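# Unpeg postcards, stack them on mat, box the clothespins

## Task

Remove every postcard from the line and lay them flat in a stack on the mat, then place all the clothespins inside the box.

## Robot and tools

Robot: two arms, left_arm and right_arm, each a six-joint arm with a parallel two-finger gripper and a wrist camera. A two-camera stand stands behind them. Loose objects may occasionally get a brief nudge from outside.

Scene frame: origin at table-top height, halfway between the nominal arm bases; +x points out over the table, +y toward left_arm, +z up. Arm names do not match image left/right. Calibrated bases: left_arm at (-0.028, +0.247, 0) m, right_arm at (-0.039, -0.274, 0) m, each turned only slightly about z. Reported end_effector_position (m) and end_effector_quat_wxyz are in the scene frame; the position is the point between the finger pads, roughly 1 cm short of the fingertips, and may be off by a few cm, more when reaching far. In gripper axes, fingers point along +z and spread along y.

execute_actions(actions, cameras): actions is a list of actions; each action is a table of up to 15 rows, one row per 1/30 s control step; a short table repeats its final row to fill 15 steps. Every row has 14 numbers in [-1, 1]: left_arm dx, dy, dz, rx, ry, rz, opening, then the same seven for right_arm, always all 14. The six pose numbers are an offset from that arm's Hand target as it was when the action began, expressed along the Hand target's own axes; every row counts from that same start, not from the previous row. The next action starts from the new Hand target, so sending an offset again moves further. Scale: 1.0 = 0.6 m or 180 degrees; rx, ry, rz form one rotation vector. Opening is absolute: +1 fully open (0.093 m), -1 closed. Six zeros re-command the current Hand target. A 0 opening is a real command (half open), so to leave a gripper alone resend its current opening. Images come back only for an empty actions list or when cameras names some; ["all"] for all, [] for none.

move(target, speed, blend, opening_speed, grip_force, blocking, cameras): target is one 14-number row as above or a list of up to 15 rows; every row is an offset from the Hand targets at the move's start, not from the prior row. speed is path top speed in m/s, 0.002 to 2.9, default 0.25 (rotation up to twice that in rad/s); one number or one per target. blend, in m, rounds corners of a list; 0 stops at each. opening_speed (per second on the -1..+1 scale, at least 0.2) ramps the fingers. grip_force: newtons per pad, 10 to 50, one value or one per arm; it persists, and lower forces close slowly. blocking=false returns after about 0.5 s while the move continues. Moves run at most 10 s, do not avoid obstacles or the other arm, and grippers lag and stray more when fast. Opening changes can pause all arms. The result adds a move: line: done, off_target, moving, held or fault, plus limits (paced = pose clipped, held = steps withheld). Arms not named in the ending are done (within 10 mm and 2 degrees).

wait(seconds 0 to 10, cameras) lets the scene run, holding commands. stop(cameras) brakes a running move. zoom_image(camera, region [x0, y0, x1, y1], at most 504 x 504 px) enlarges part of a camera's newest image. read_manual(section) only returns licence text. finished_scene(scene) ends the scene permanently; the result must persist without the robot.

Cameras (672x504): cam_head_left, cam_head_right, cam_high, cam_left_wrist, cam_right_wrist.

Results: Hand target is the last commanded pose after clipping; next offsets start there. The gripper often stops short of it; a new action, even all zeros, re-requests it, and a remaining gap can be sent as an offset. Commanded orientation is clipped to within 40 degrees of the measured one per step. Small moves may not happen or may drift sideways, and long reach leaves the hand low and tilted, so check position and orientation after each move and correct tilt. Tool commands shows present commands. Joint velocities may read within noise. Joint torques include arm weight, carry per-arm offsets and noise; joints 1 to 3 wrap at ±28 N m. Step readings list positions at some control steps (not for move or wait). Each arm's Joint positions end with finger opening in metres.

Gripping: grip_measured is the finger motor on the +1/-1 scale. Pads meet near -0.94; add about 0.0208 per mm of object width; a per-gripper bias up to about +0.02 applies. For firm grip on a rigid flat item, send at least 0.24 below its width reading; just below presses lightly. Thin items like postcards can read below -0.94 even when held, so confirm visually. Keep resending the closing value to hold; send well above the width reading to release. A sudden very low command squeezes hard briefly.

Avoid: anything leaving the table or being left off it (fails the task); drops, releasing moving items, slams, hard hits on fixed or heavy things, very hard pushes; arm-to-arm contact, including grippers, housings and wrist cameras, which the clearance check does not prevent and which can fail the scene; one gripper closing on the other's fingers; strain on wrist camera cables; paths passing near an arm's own base (go around it). A blocked arm keeps pushing; command its target back past the gripper to relieve it. Motor heat from holding loads, stretching out or pushing unreachable poses: MOTOR HOT at 75 °C, at 90 °C the arm folds and idles for the rest of the scene, at 100 °C it drops. Arm stops of any kind cost.

Each tool is called by a JSON object that holds its "api" and its "payload", one argument or row to a line.

## Session

{"api": "execute_actions", "payload": {
  "actions": []
}}

Scene clock: 0.00 s.
left_arm: end_effector_position=(+0.3545, +0.2609, +0.0856) grip_measured=+1.000 end_effector_quat_wxyz=(+0.565, -0.052, +0.821, +0.069) | right_arm: end_effector_position=(+0.3509, -0.2837, +0.0923) grip_measured=+1.000 end_effector_quat_wxyz=(+0.574, +0.046, +0.816, -0.048)
Joint positions: left_arm=[-0.085 1.544 0.351 0.821 -0.234 -0.032 0.093] | right_arm=[0.021 1.55 0.374 0.827 0.181 0.038 0.093]
Joint velocities: within noise
Joint torques (N m): no reading
Heat: left arm: 32 °C; right arm: 32 °C.
Hand target: left_arm +0.3556, +0.2610, +0.0879; +0.566, -0.053, +0.820, +0.069 | right_arm +0.3543, -0.2836, +0.1008; +0.585, +0.047, +0.809, -0.047
Tool commands: left_gripper/opening=+1.0 right_gripper/opening=+1.0

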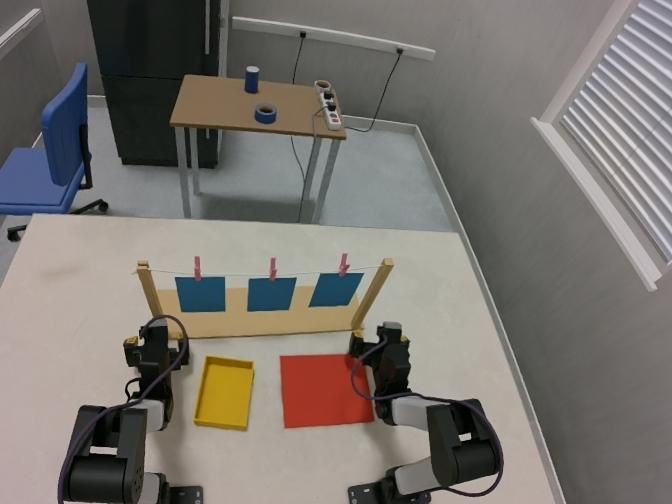

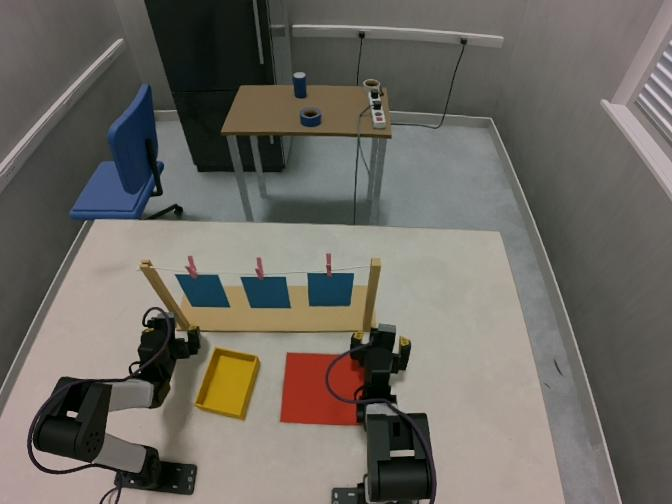

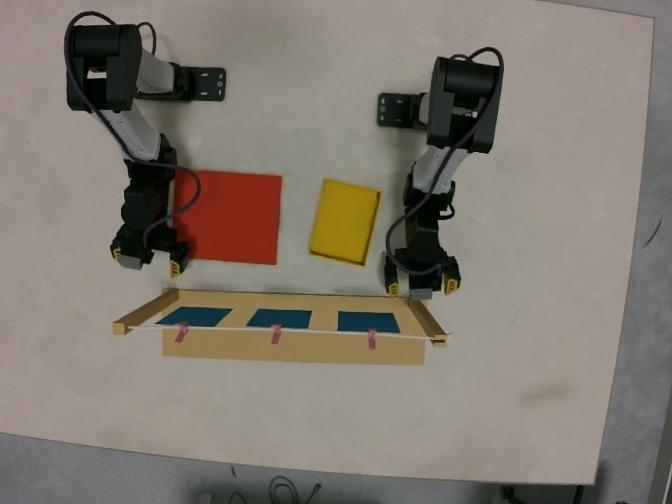

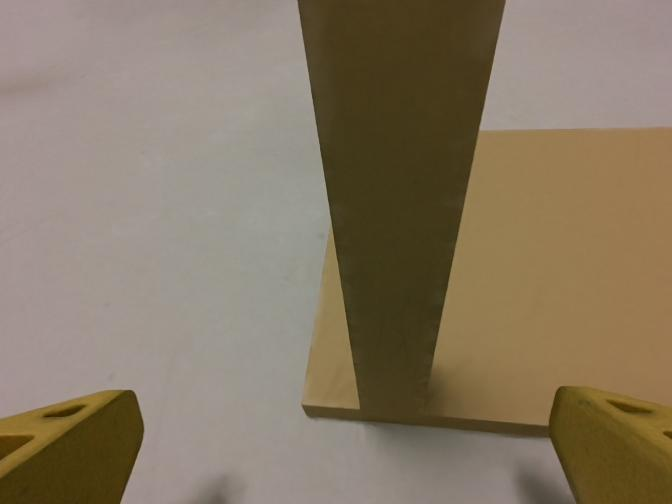

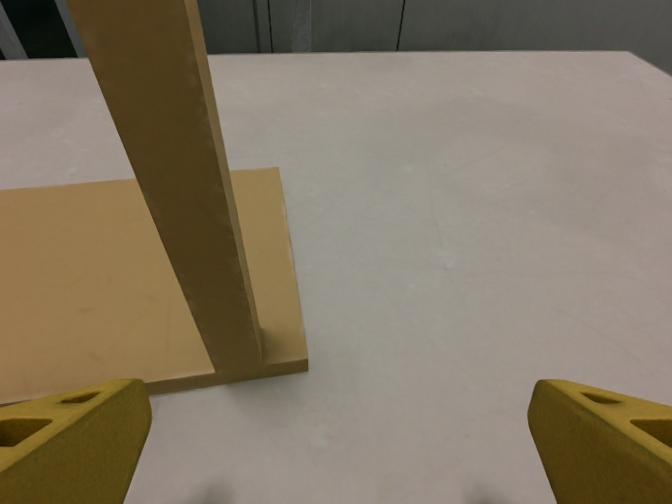

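{"api": "zoom_image", "payload": {
  "camera": "cam_head_left",
  "region": [120, 230, 410, 440]
}}

{"api": "zoom_image", "payload": {
  "camera": "cam_head_right",
  "region": [120, 230, 410, 440]
}}

{"api": "zoom_image", "payload": {
  "camera": "cam_high",
  "region": [100, 150, 470, 380]
}}

{"api": "zoom_image", "payload": {
  "camera": "cam_head_right",
  "region": [160, 240, 280, 320]
}}

Scaled by 1.738.

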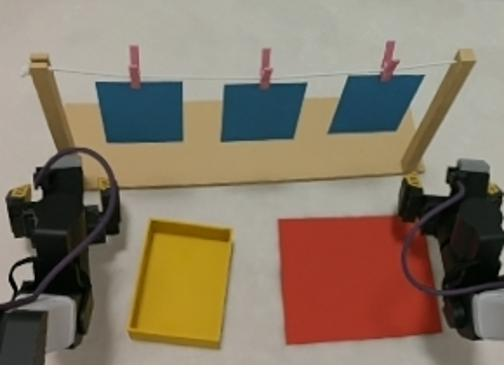

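Scaled by 1.738.

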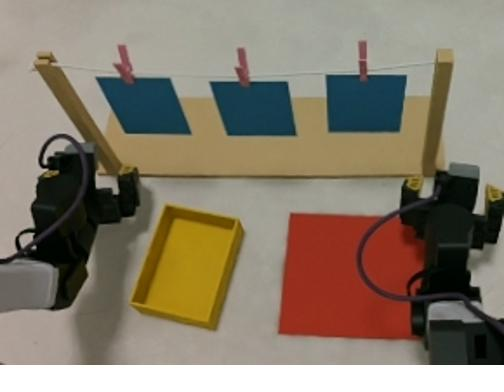

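Scaled by 1.362.

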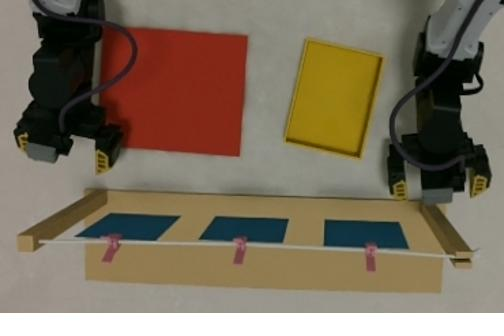

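Scaled by 4.200.

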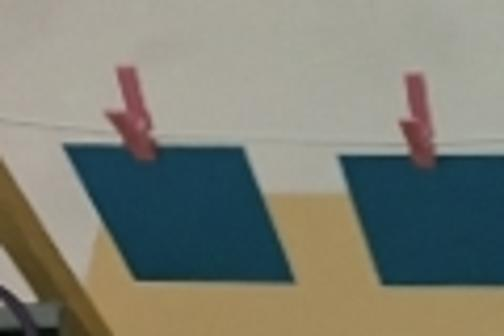

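{"api": "move", "payload": {
  "target": [-0.43,-0.08,-0.115,0,-0.115,0,1,-0.43,0.08,-0.115,0,-0.105,0,1],
  "cameras": ["all"]
}}

Scene clock: 22.00 s.
left_arm: end_effector_position=(+0.3888, +0.2153, +0.3405) grip_measured=+1.000 end_effector_quat_wxyz=(+0.699, -0.053, +0.708, +0.088) | right_arm: end_effector_position=(+0.3762, -0.2326, +0.3558) grip_measured=+1.000 end_effector_quat_wxyz=(+0.703, +0.035, +0.709, -0.052)
Joint positions: left_arm=[-0.272 1.242 0.919 0.314 -0.453 0.047 0.093] | right_arm=[0.213 1.223 0.967 0.248 0.369 -0.022 0.093]
Joint torques (N m): left_arm=[-2.14 -4.16 12.6 2.09 0.15 -0.03] | right_arm=[0.32 -4.38 9.32 2.11 0.07 -0.11]
Heat: left arm: 33 °C; right arm: 37 °C.
Hand target: left_arm +0.3910, +0.2039, +0.3509; +0.705, -0.039, +0.704, +0.077 | right_arm +0.3762, -0.2324, +0.3664; +0.709, +0.039, +0.702, -0.054
Off the commanded pose: left_arm 0.015 m, 2 deg | right_arm 0.011 m, 1 deg.
move: off_target (left_arm, right_arm)

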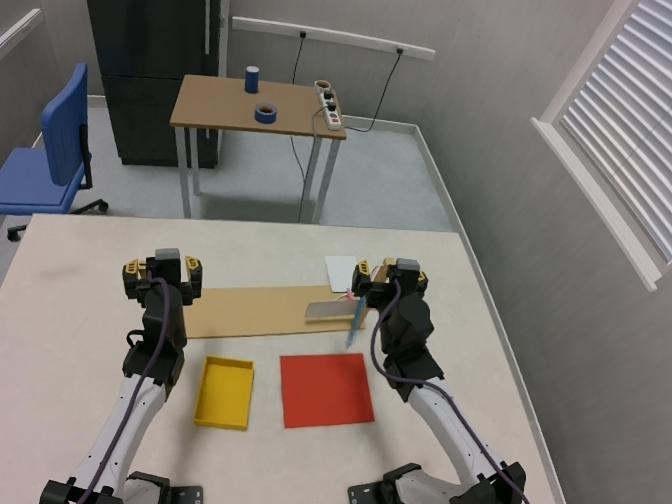

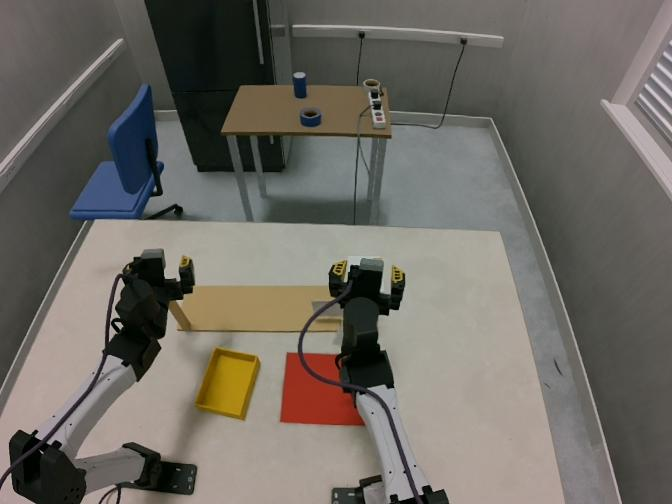

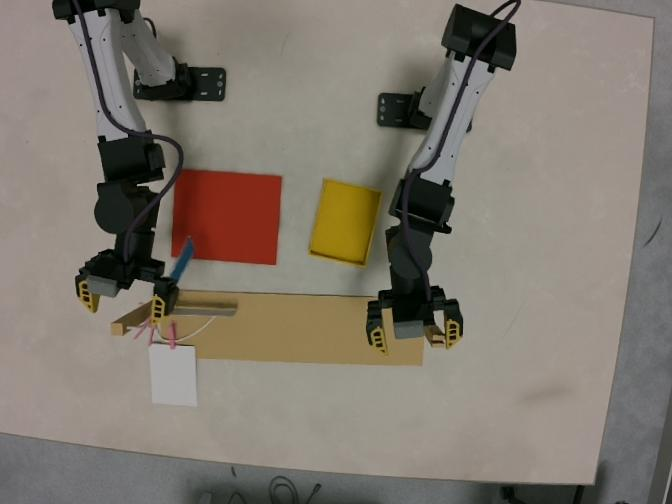

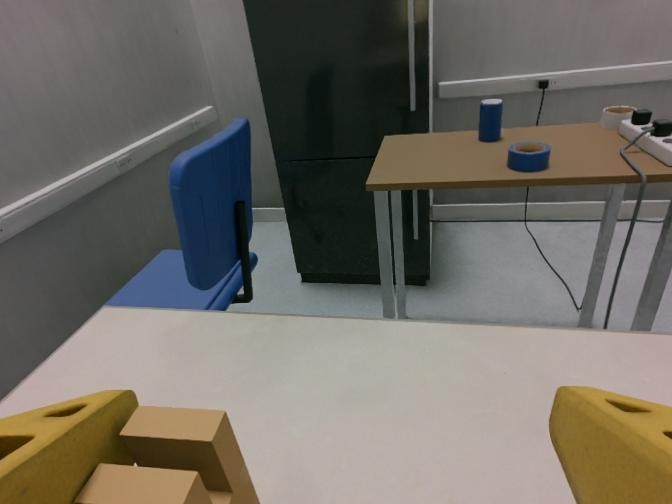

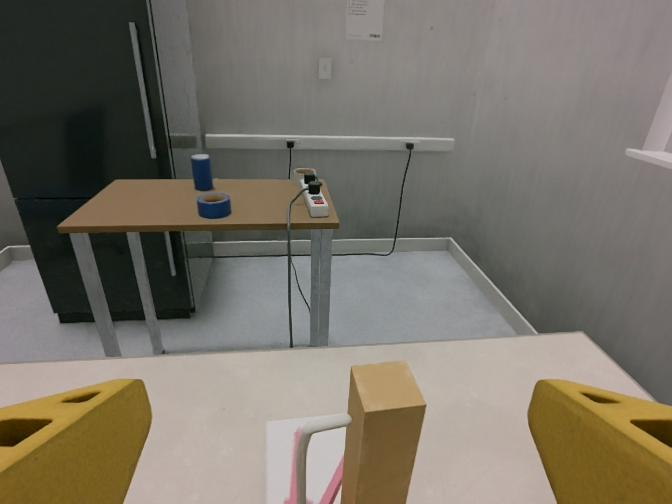

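{"api": "move", "payload": {
  "target": [0,0,-0.25,0,0,0,1,0,-0.0,-0.25,0,0,0,1],
  "cameras": ["all"],
  "speed": 0.12
}}

{"api": "zoom_image", "payload": {
  "camera": "cam_high",
  "region": [80, 220, 260, 420]
}}

{"api": "zoom_image", "payload": {
  "camera": "cam_head_left",
  "region": [260, 230, 440, 370]
}}

{"api": "zoom_image", "payload": {
  "camera": "cam_head_right",
  "region": [260, 230, 440, 370]
}}

Scene clock: 28.50 s.
left_arm: end_effector_position=(+0.2439, +0.1795, +0.3587) grip_measured=+1.000 end_effector_quat_wxyz=(+0.711, -0.044, +0.698, +0.069) | right_arm: end_effector_position=(+0.2279, -0.2117, +0.3669) grip_measured=+1.000 end_effector_quat_wxyz=(+0.711, +0.037, +0.700, -0.049)
Joint positions: left_arm=[-0.747 0.731 0.744 0.02 -0.887 0.059 0.093] | right_arm=[0.657 0.692 0.776 -0.059 0.81 -0.033 0.093]
Joint torques (N m): left_arm=[-0.88 -0.88 7.12 1.91 -0.14 -0.08] | right_arm=[0.32 -0.53 6.42 1.87 0.08 -0.07]
Heat: left arm: 33 °C; right arm: 38 °C.
Hand target: left_arm +0.2430, +0.1793, +0.3503; +0.705, -0.039, +0.704, +0.077 | right_arm +0.2274, -0.2128, +0.3646; +0.709, +0.039, +0.702, -0.054
Off the commanded pose: left_arm 0.008 m, 1 deg | right_arm 0.003 m, 1 deg.
move: done

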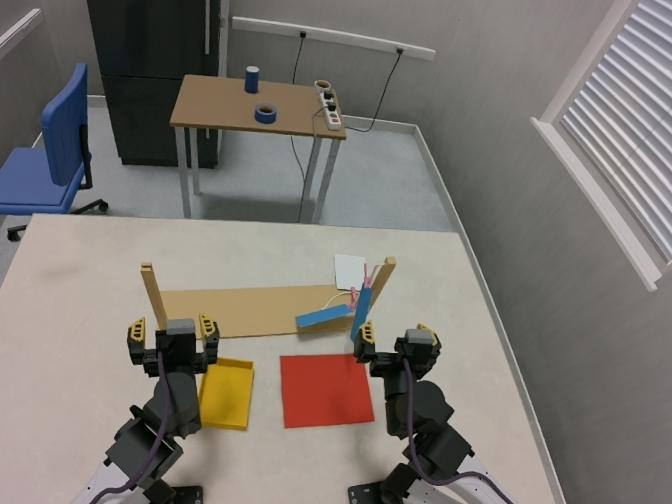

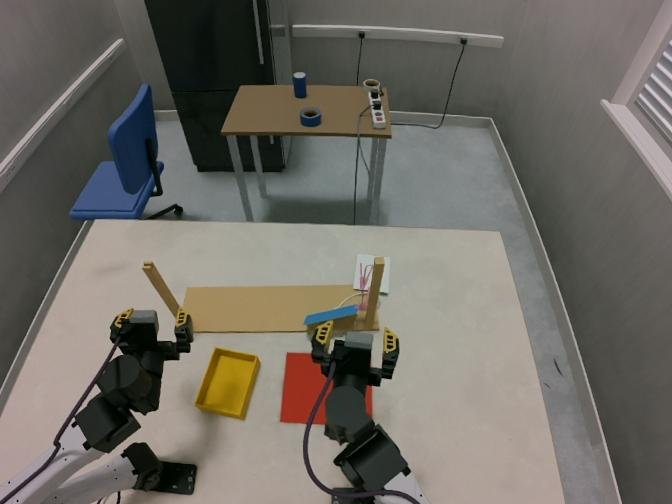

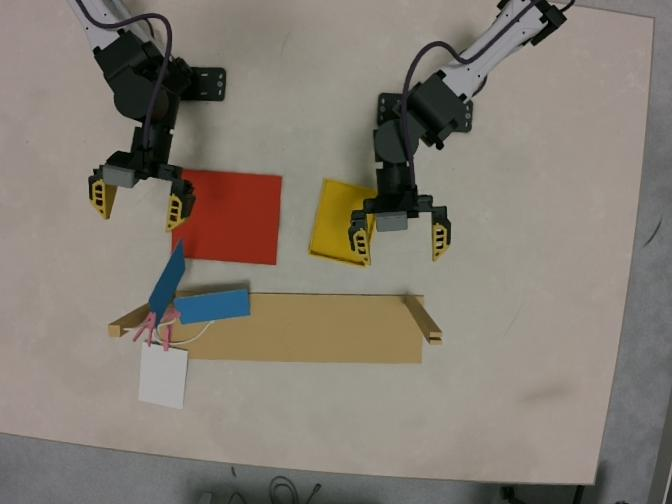

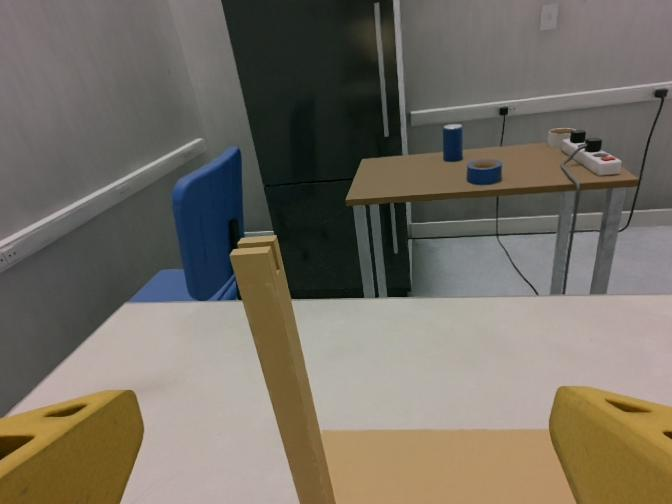

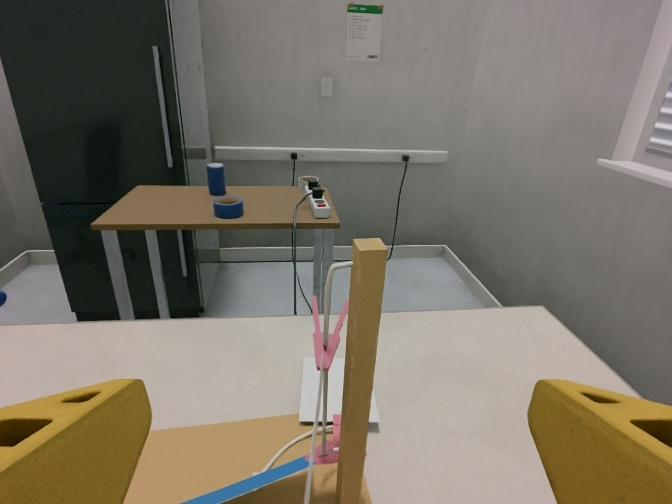

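Scaled by 2.520.

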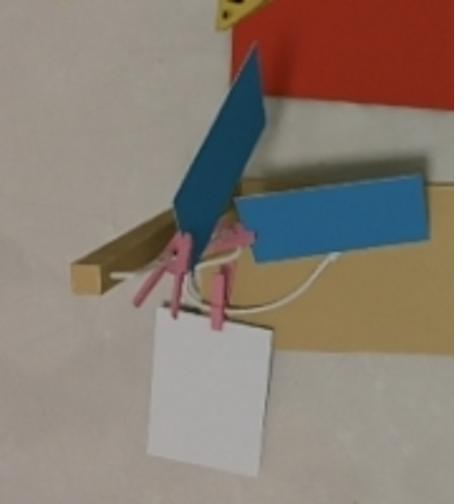

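Scaled by 2.800.

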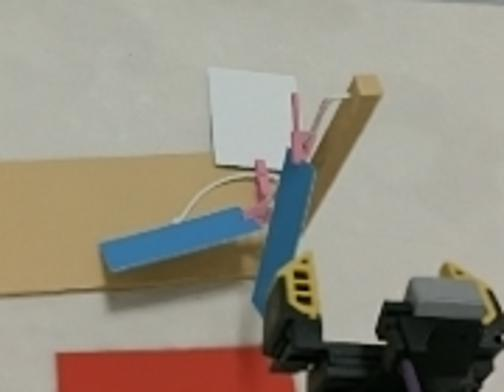

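Scaled by 2.800.

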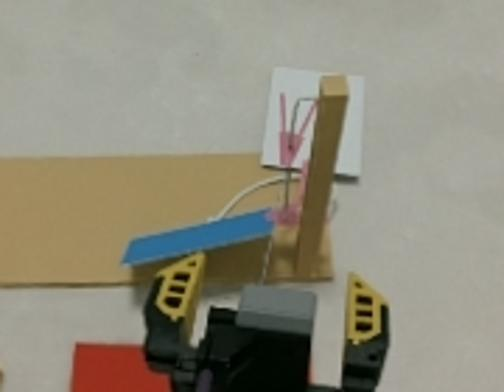

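{"api": "move", "payload": {
  "target": [-0.05,-0.22,-0.05,0.25,0.1,0,1,-0.05,0,-0.1,0,0.2,0,1],
  "cameras": ["all"]
}}

{"api": "zoom_image", "payload": {
  "camera": "cam_high",
  "region": [80, 220, 260, 420]
}}

Scene clock: 45.93 s.
left_arm: end_effector_position=(+0.2343, +0.0414, +0.3664) grip_measured=+1.000 end_effector_quat_wxyz=(+0.551, +0.225, +0.778, -0.201) | right_arm: end_effector_position=(+0.1688, -0.2058, +0.3903) grip_measured=+1.000 end_effector_quat_wxyz=(+0.466, +0.044, +0.883, -0.040)
Joint positions: left_arm=[-0.714 0.991 1.193 -0.521 -0.06 -0.088 0.093] | right_arm=[0.859 1.118 1.749 -1.551 0.786 0.713 0.093]
Joint torques (N m): left_arm=[0.59 -1.4 11.44 2.09 0.04 -0.19] | right_arm=[-0.12 -0.68 6.57 1.4 0.21 0.04]
Heat: left arm: 34 °C; right arm: 37 °C.
Hand target: left_arm +0.2351, +0.0427, +0.3731; +0.550, +0.221, +0.779, -0.204 | right_arm +0.1677, -0.2042, +0.3937; +0.458, +0.054, +0.887, -0.040
Off the commanded pose: left_arm 0.007 m, 1 deg | right_arm 0.004 m, 1 deg.
joint sent to its limit (right arm) — joint 4 (wrist pitch), lower limit. The joint targets still meet the commanded pose.
move: done

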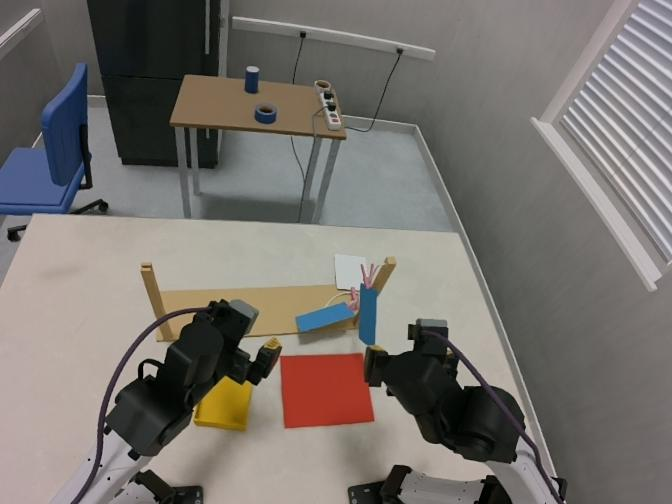

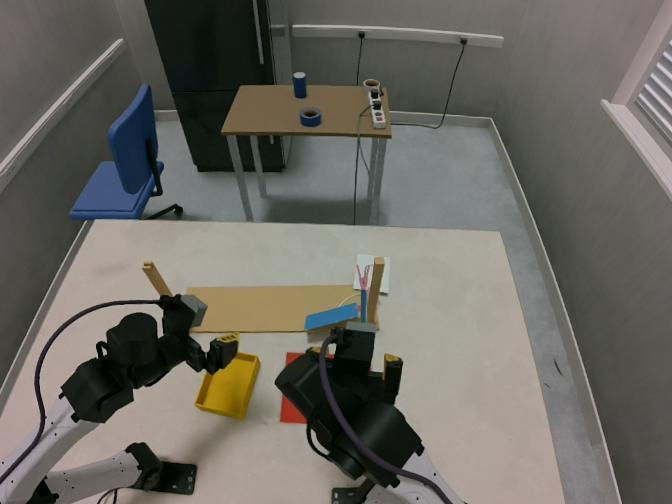

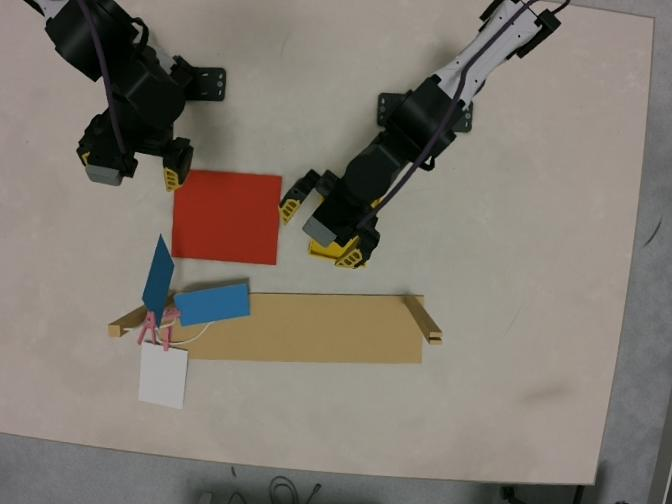

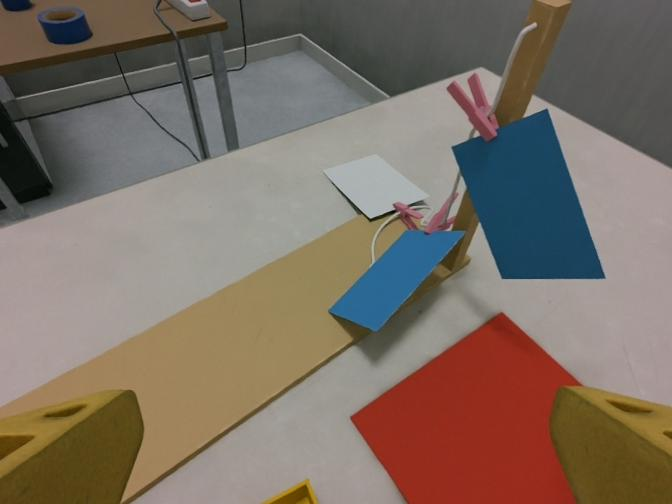

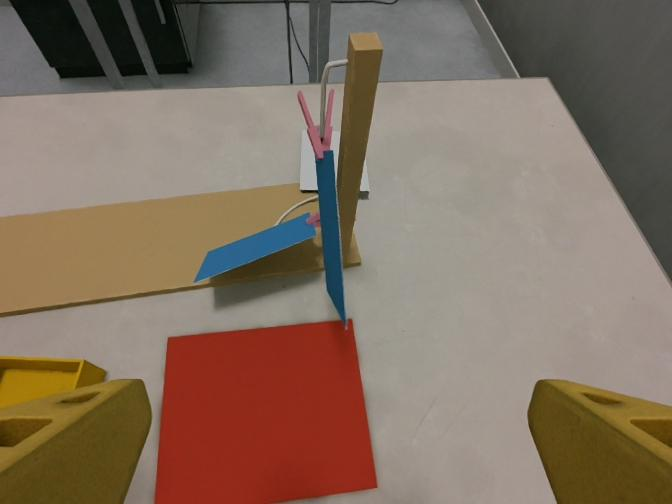

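Scaled by 2.520.

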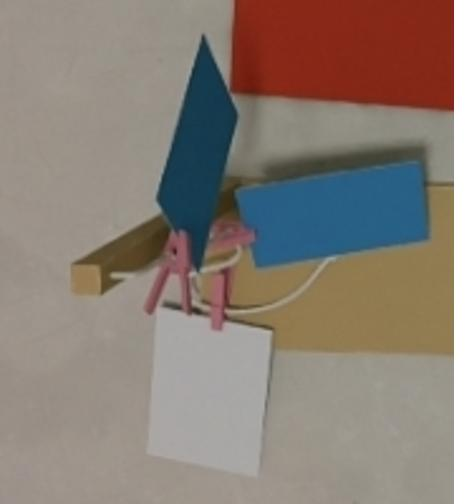

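{"api": "move", "payload": {
  "target": [
    [0,0,0,0,0,0,1,0.121,0.0,0.129,0,-0.11,0,1],
    [0,0,0,0,0,0,1,0.097,0.02,0.315,0,-0.11,0,1]
  ],
  "speed": 0.12,
  "cameras": ["all"]
}}

Scene clock: 66.53 s.
left_arm: end_effector_position=(+0.2342, +0.0413, +0.3663) grip_measured=+1.000 end_effector_quat_wxyz=(+0.550, +0.225, +0.778, -0.201) | right_arm: end_effector_position=(+0.2855, -0.2137, +0.2369) grip_measured=+1.000 end_effector_quat_wxyz=(+0.600, +0.048, +0.797, -0.055)
Joint positions: left_arm=[-0.714 0.991 1.193 -0.521 -0.06 -0.088 0.093] | right_arm=[0.442 0.939 0.624 -0.025 0.598 0.166 0.093]
Joint torques (N m): left_arm=[0.62 -1.51 11.95 2.09 0.09 -0.19] | right_arm=[-0.46 -1.63 6.79 2.29 -0.1 -0.1]
Heat: left arm: 36 °C; right arm: 37 °C.
Hand target: left_arm +0.2351, +0.0428, +0.3730; +0.550, +0.221, +0.779, -0.204 | right_arm +0.2885, -0.2114, +0.2370; +0.604, +0.046, +0.795, -0.048
Off the commanded pose: left_arm 0.007 m, 1 deg | right_arm 0.004 m, 1 deg.
move: done

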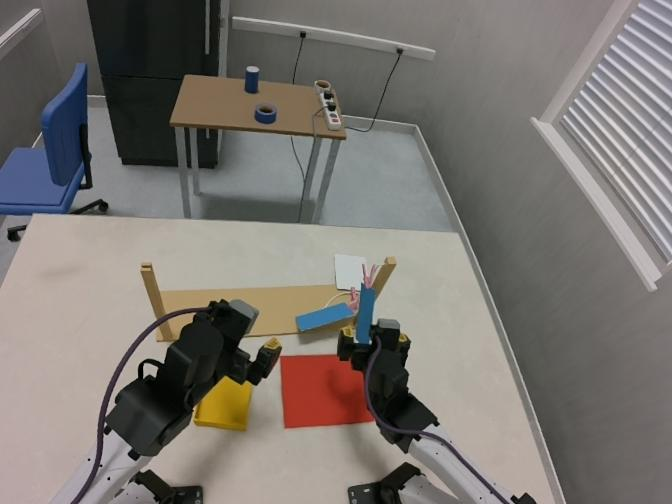

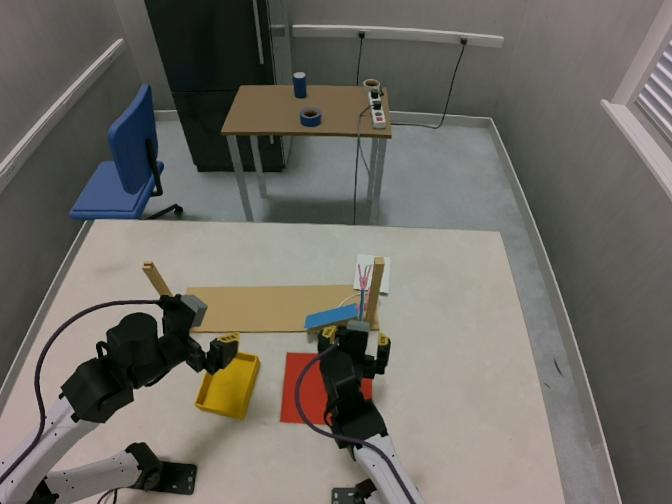

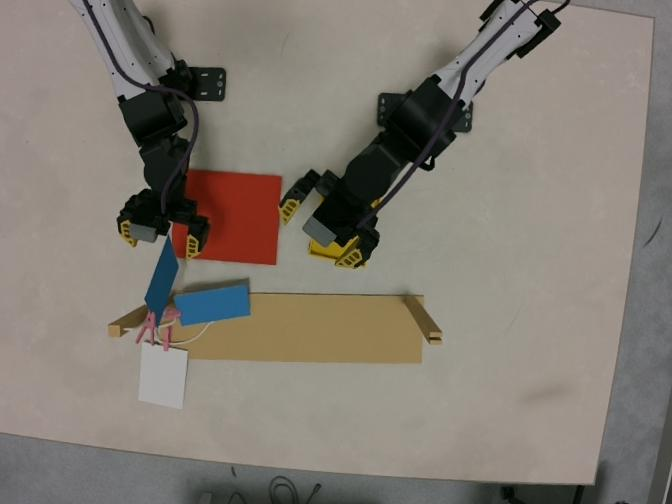

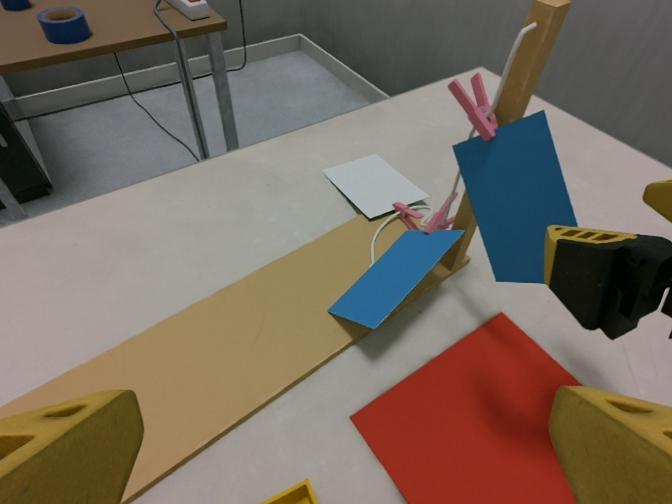

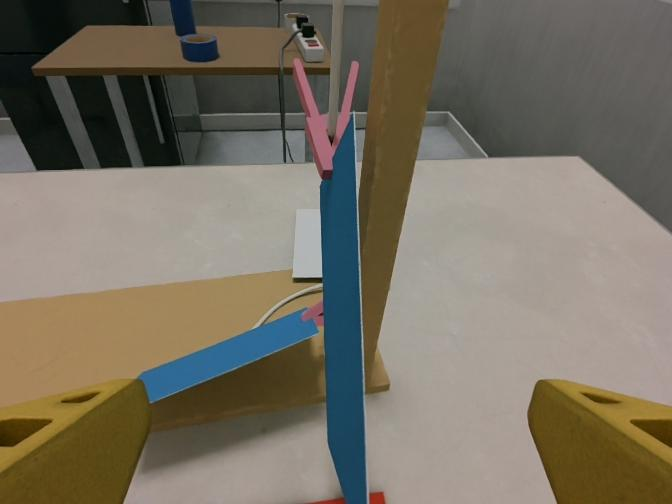

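{"api": "move", "payload": {
  "target": [
    [0,0,0,0,0,0,1,0,-0.008,0.035,0,0,0,1],
    [0,0,0,0,0,0,1,0,-0.008,0.035,0,0,0,-1]
  ],
  "speed": 0.1,
  "opening_speed": 0.8,
  "cameras": ["cam_left_wrist","cam_right_wrist"]
}}

{"api": "move", "payload": {
  "target": [0,0,0,0,0,0,1,0.03,0,-0.1,0,0,0,-1],
  "speed": 0.05,
  "cameras": ["cam_left_wrist","cam_right_wrist","cam_high"]
}}

Scene clock: 74.00 s.
left_arm: end_effector_position=(+0.2342, +0.0413, +0.3663) grip_measured=+1.000 end_effector_quat_wxyz=(+0.550, +0.225, +0.778, -0.201) | right_arm: end_effector_position=(+0.3048, -0.2211, +0.2288) grip_measured=-0.975 end_effector_quat_wxyz=(+0.597, +0.048, +0.799, -0.056)
Joint positions: left_arm=[-0.714 0.991 1.193 -0.521 -0.06 -0.088 0.093] | right_arm=[0.365 1.014 0.624 0.06 0.525 0.137 0]
Joint torques (N m): left_arm=[0.69 -1.31 11.63 2.08 0.05 -0.19] | right_arm=[-0.46 -2.26 7.19 2.28 -0.13 -0.1]
Heat: left arm: 37 °C; right arm: 38 °C.
Hand target: left_arm +0.2351, +0.0428, +0.3730; +0.550, +0.221, +0.779, -0.204 | right_arm +0.3079, -0.2190, +0.2315; +0.604, +0.046, +0.795, -0.048
Off the commanded pose: left_arm 0.007 m, 1 deg | right_arm 0.005 m, 1 deg.
move: done
Images, in order (width x height): cam_left_wrist 672x504, cam_right_wrist 672x504.

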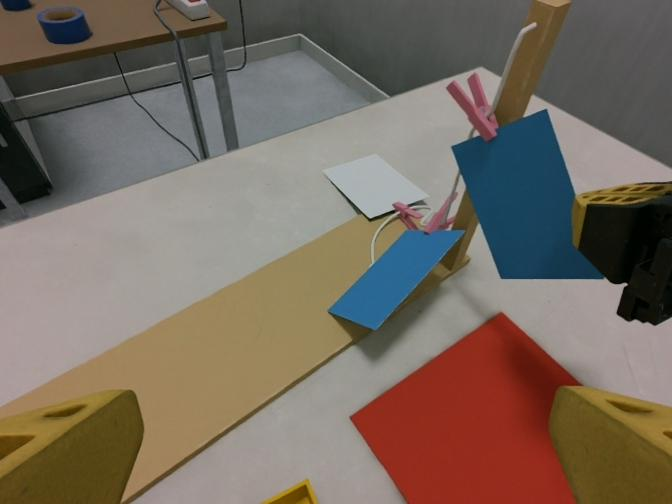

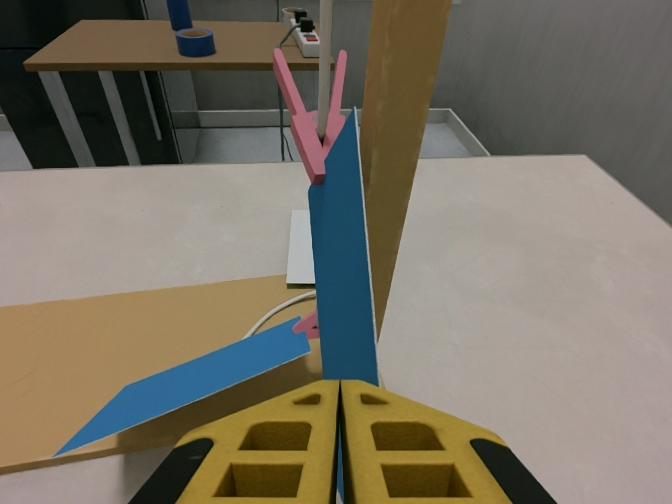

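Scene clock: 75.93 s.
left_arm: end_effector_position=(+0.2342, +0.0413, +0.3663) grip_measured=+1.000 end_effector_quat_wxyz=(+0.550, +0.225, +0.778, -0.201) | right_arm: end_effector_position=(+0.2475, -0.2089, +0.2298) grip_measured=-0.975 end_effector_quat_wxyz=(+0.601, +0.039, +0.797, -0.047)
Joint positions: left_arm=[-0.714 0.991 1.193 -0.521 -0.06 -0.088 0.093] | right_arm=[0.563 0.773 0.548 -0.136 0.689 0.206 0]
Joint torques (N m): left_arm=[0.66 -1.55 11.84 2.11 0.07 -0.18] | right_arm=[0.38 -1.95 6.75 1.99 0.22 0.01]
Heat: left arm: 37 °C; right arm: 38 °C.
Hand target: left_arm +0.2351, +0.0428, +0.3730; +0.550, +0.221, +0.779, -0.204 | right_arm +0.2457, -0.2107, +0.2300; +0.603, +0.046, +0.795, -0.048
Off the commanded pose: left_arm 0.007 m, 1 deg | right_arm 0.003 m, 1 deg.
move: done
Images, in order (width x height): cam_high 672x504, cam_left_wrist 672x504, cam_right_wrist 672x504.

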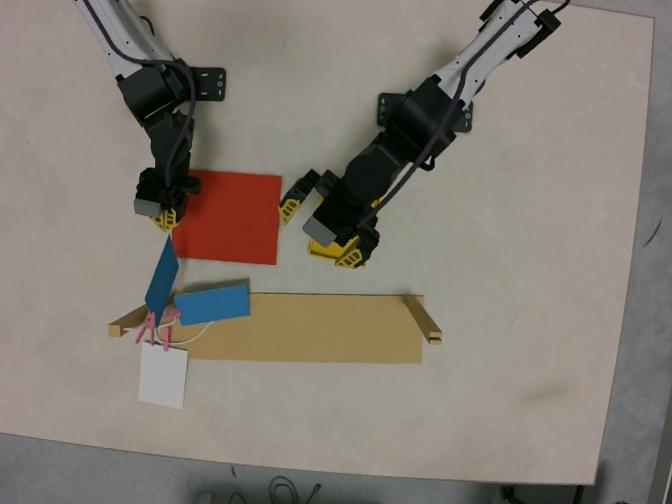

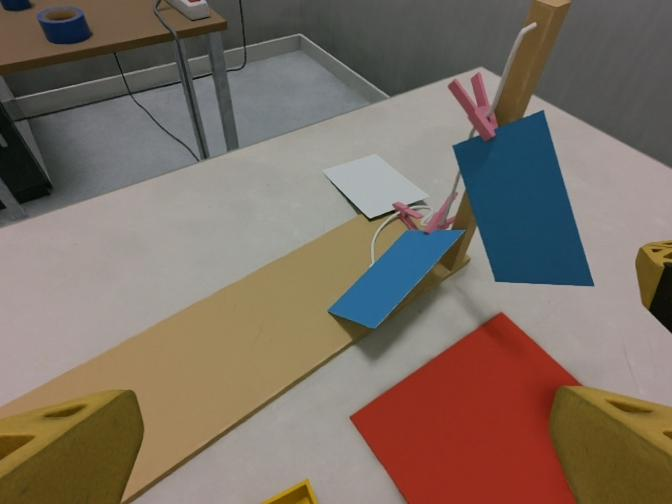

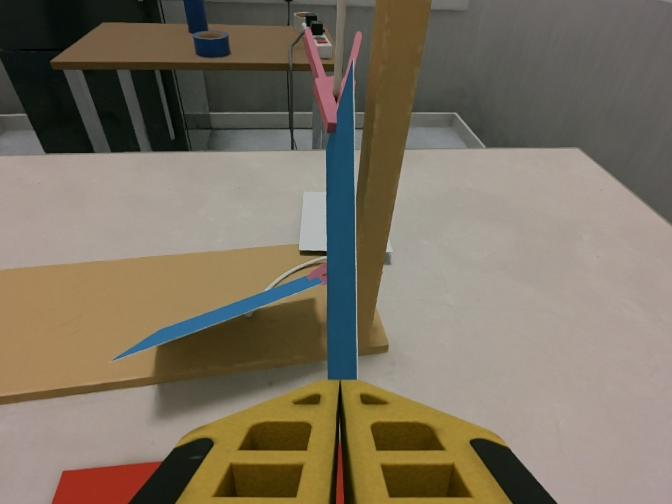

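{"api": "move", "payload": {
  "target": [
    [0,0,0,0,0,0,1,-0.045,-0.0,0.0,0,0,0,1],
    [0,0,0,0,0,0,1,-0.06,0.0,0.13,0,0,0,1],
    [0,0,0,0,0,0,1,-0.06,0.0,0.13,0,0,0,-1]
  ],
  "speed": 0.1,
  "opening_speed": 0.8,
  "cameras": ["cam_left_wrist","cam_right_wrist"]
}}

{"api": "move", "payload": {
  "target": [0,0,0,0,0,0,1,0.03,0,-0.1,0,0,0,-1],
  "speed": 0.05,
  "cameras": ["cam_left_wrist","cam_right_wrist","cam_high"]
}}

Scene clock: 84.90 s.
left_arm: end_effector_position=(+0.2342, +0.0413, +0.3663) grip_measured=+1.000 end_effector_quat_wxyz=(+0.550, +0.225, +0.778, -0.201) | right_arm: end_effector_position=(+0.3224, -0.2247, +0.2274) grip_measured=-0.975 end_effector_quat_wxyz=(+0.586, +0.044, +0.807, -0.060)
Joint positions: left_arm=[-0.714 0.991 1.193 -0.521 -0.06 -0.088 0.093] | right_arm=[0.317 1.093 0.679 0.062 0.478 0.12 0]
Joint torques (N m): left_arm=[0.59 -1.29 11.93 2.09 0.08 -0.18] | right_arm=[-0.46 -2.76 9.85 2.28 -0.13 -0.1]
Heat: left arm: 38 °C; right arm: 39 °C.
Hand target: left_arm +0.2352, +0.0428, +0.3731; +0.550, +0.221, +0.779, -0.204 | right_arm +0.3299, -0.2216, +0.2439; +0.603, +0.046, +0.795, -0.048
Off the commanded pose: left_arm 0.007 m, 1 deg | right_arm 0.018 m, 3 deg.
move: off_target (right_arm); target 3's new opening was sent with right_arm's hand 0.019 m and 3 deg from that target
Images, in order (width x height): cam_left_wrist 672x504, cam_right_wrist 672x504.

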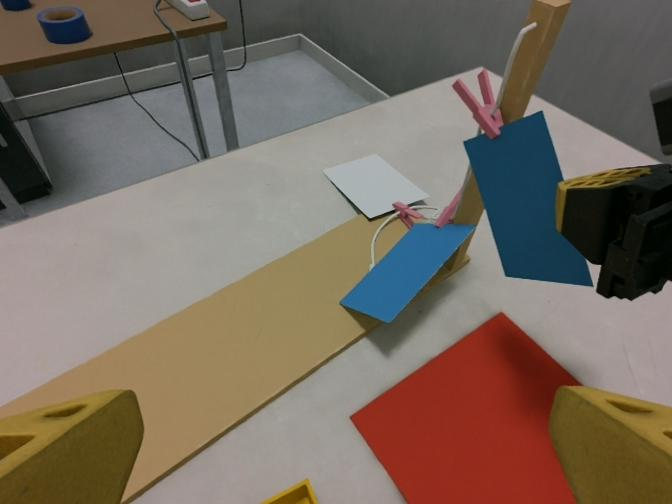

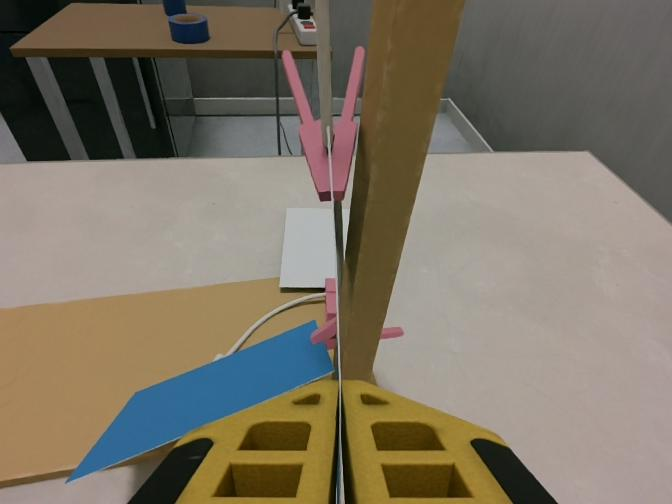

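Scene clock: 86.73 s.
left_arm: end_effector_position=(+0.2342, +0.0413, +0.3663) grip_measured=+1.000 end_effector_quat_wxyz=(+0.550, +0.225, +0.778, -0.201) | right_arm: end_effector_position=(+0.2707, -0.2120, +0.2442) grip_measured=-0.975 end_effector_quat_wxyz=(+0.605, +0.042, +0.794, -0.047)
Joint positions: left_arm=[-0.714 0.991 1.193 -0.521 -0.06 -0.088 0.093] | right_arm=[0.475 0.862 0.617 -0.084 0.61 0.169 0]
Joint torques (N m): left_arm=[0.66 -1.36 11.71 2.06 0.14 -0.17] | right_arm=[0.5 -2.67 6.67 1.9 0.15 0.04]
Heat: left arm: 38 °C; right arm: 39 °C.
Hand target: left_arm +0.2352, +0.0428, +0.3731; +0.550, +0.221, +0.779, -0.204 | right_arm +0.2677, -0.2133, +0.2426; +0.603, +0.046, +0.795, -0.048
Off the commanded pose: left_arm 0.007 m, 1 deg | right_arm 0.004 m, 1 deg.
move: done
Images, in order (width x height): cam_high 672x504, cam_left_wrist 672x504, cam_right_wrist 672x504.

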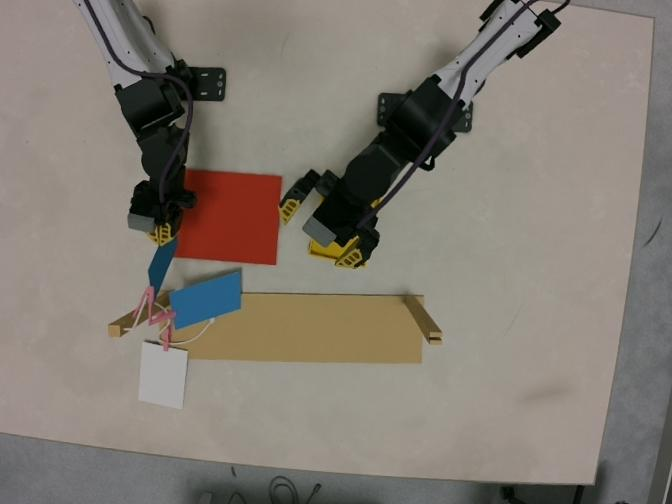

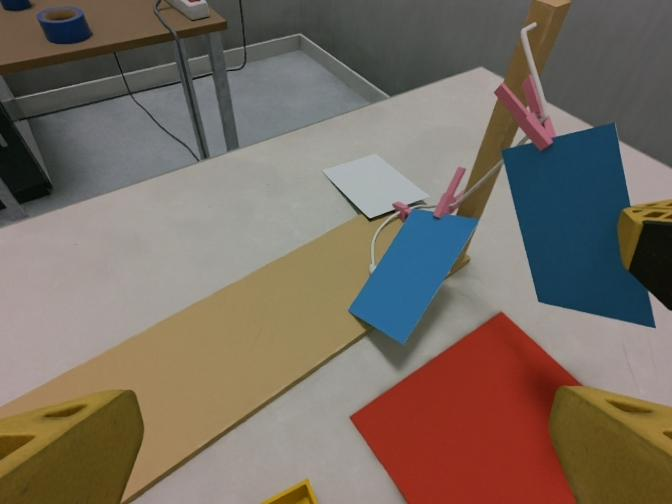

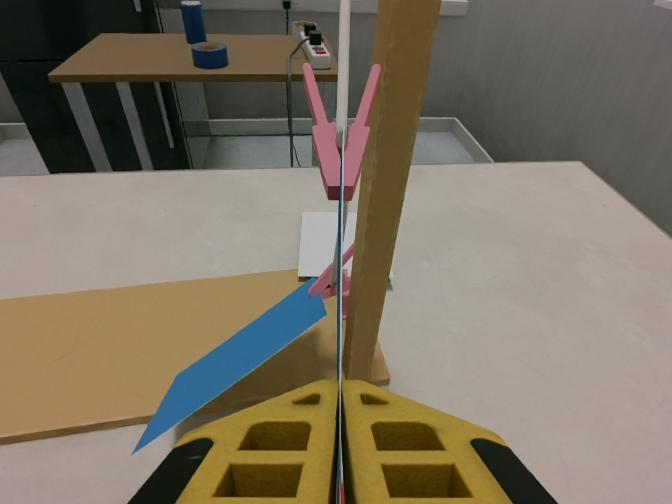

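{"api": "move", "payload": {
  "target": [0,0,0,0,0,0,1,-0.01,0,-0.1,0,0,0,-1],
  "speed": 0.05,
  "cameras": ["cam_left_wrist","cam_right_wrist","cam_high"]
}}

Scene clock: 91.43 s.
left_arm: end_effector_position=(+0.2342, +0.0413, +0.3663) grip_measured=+1.000 end_effector_quat_wxyz=(+0.550, +0.225, +0.778, -0.201) | right_arm: end_effector_position=(+0.2124, -0.2042, +0.2501) grip_measured=-0.975 end_effector_quat_wxyz=(+0.592, +0.031, +0.803, -0.056)
Joint positions: left_arm=[-0.714 0.991 1.193 -0.521 -0.06 -0.088 0.093] | right_arm=[0.747 0.689 0.652 -0.425 0.857 0.306 0]
Joint torques (N m): left_arm=[0.58 -1.39 11.77 2.14 0.03 -0.2] | right_arm=[0.31 -0.92 9.57 1.77 0.39 0.07]
Heat: left arm: 39 °C; right arm: 39 °C.
Hand target: left_arm +0.2352, +0.0428, +0.3731; +0.550, +0.221, +0.779, -0.204 | right_arm +0.2121, -0.2056, +0.2644; +0.603, +0.046, +0.795, -0.048
Off the commanded pose: left_arm 0.007 m, 1 deg | right_arm 0.014 m, 2 deg.
move: off_target (right_arm)
Images, in order (width x height): cam_high 672x504, cam_left_wrist 672x504, cam_right_wrist 672x504.

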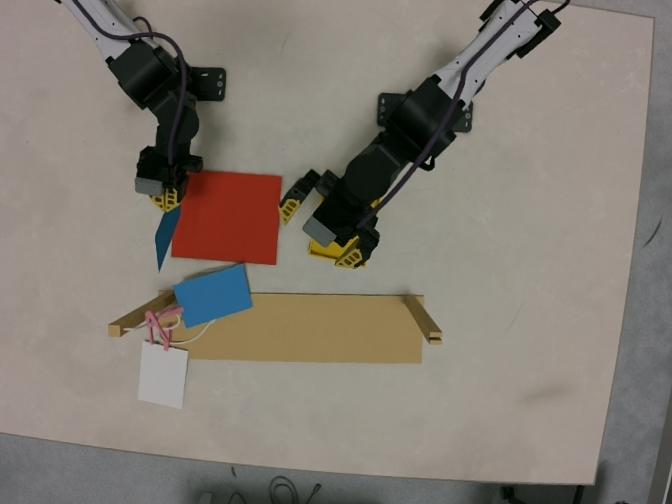

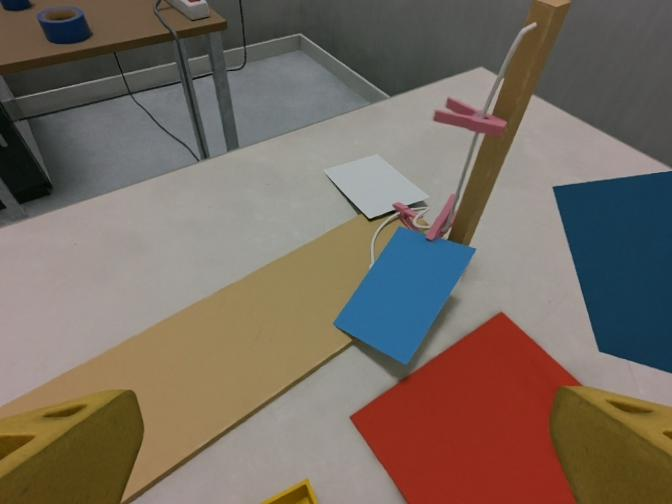

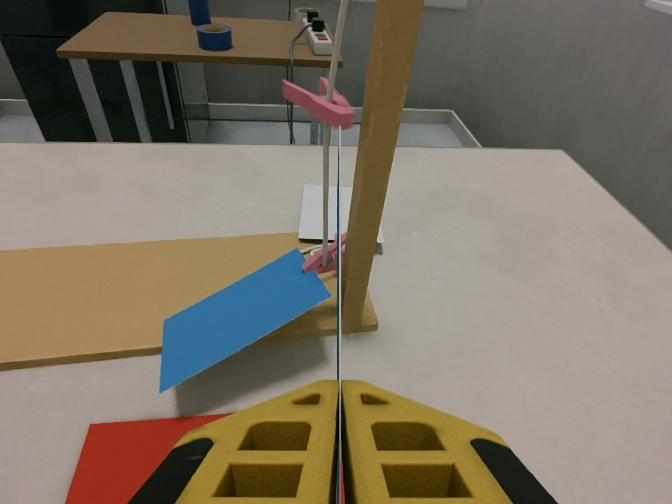

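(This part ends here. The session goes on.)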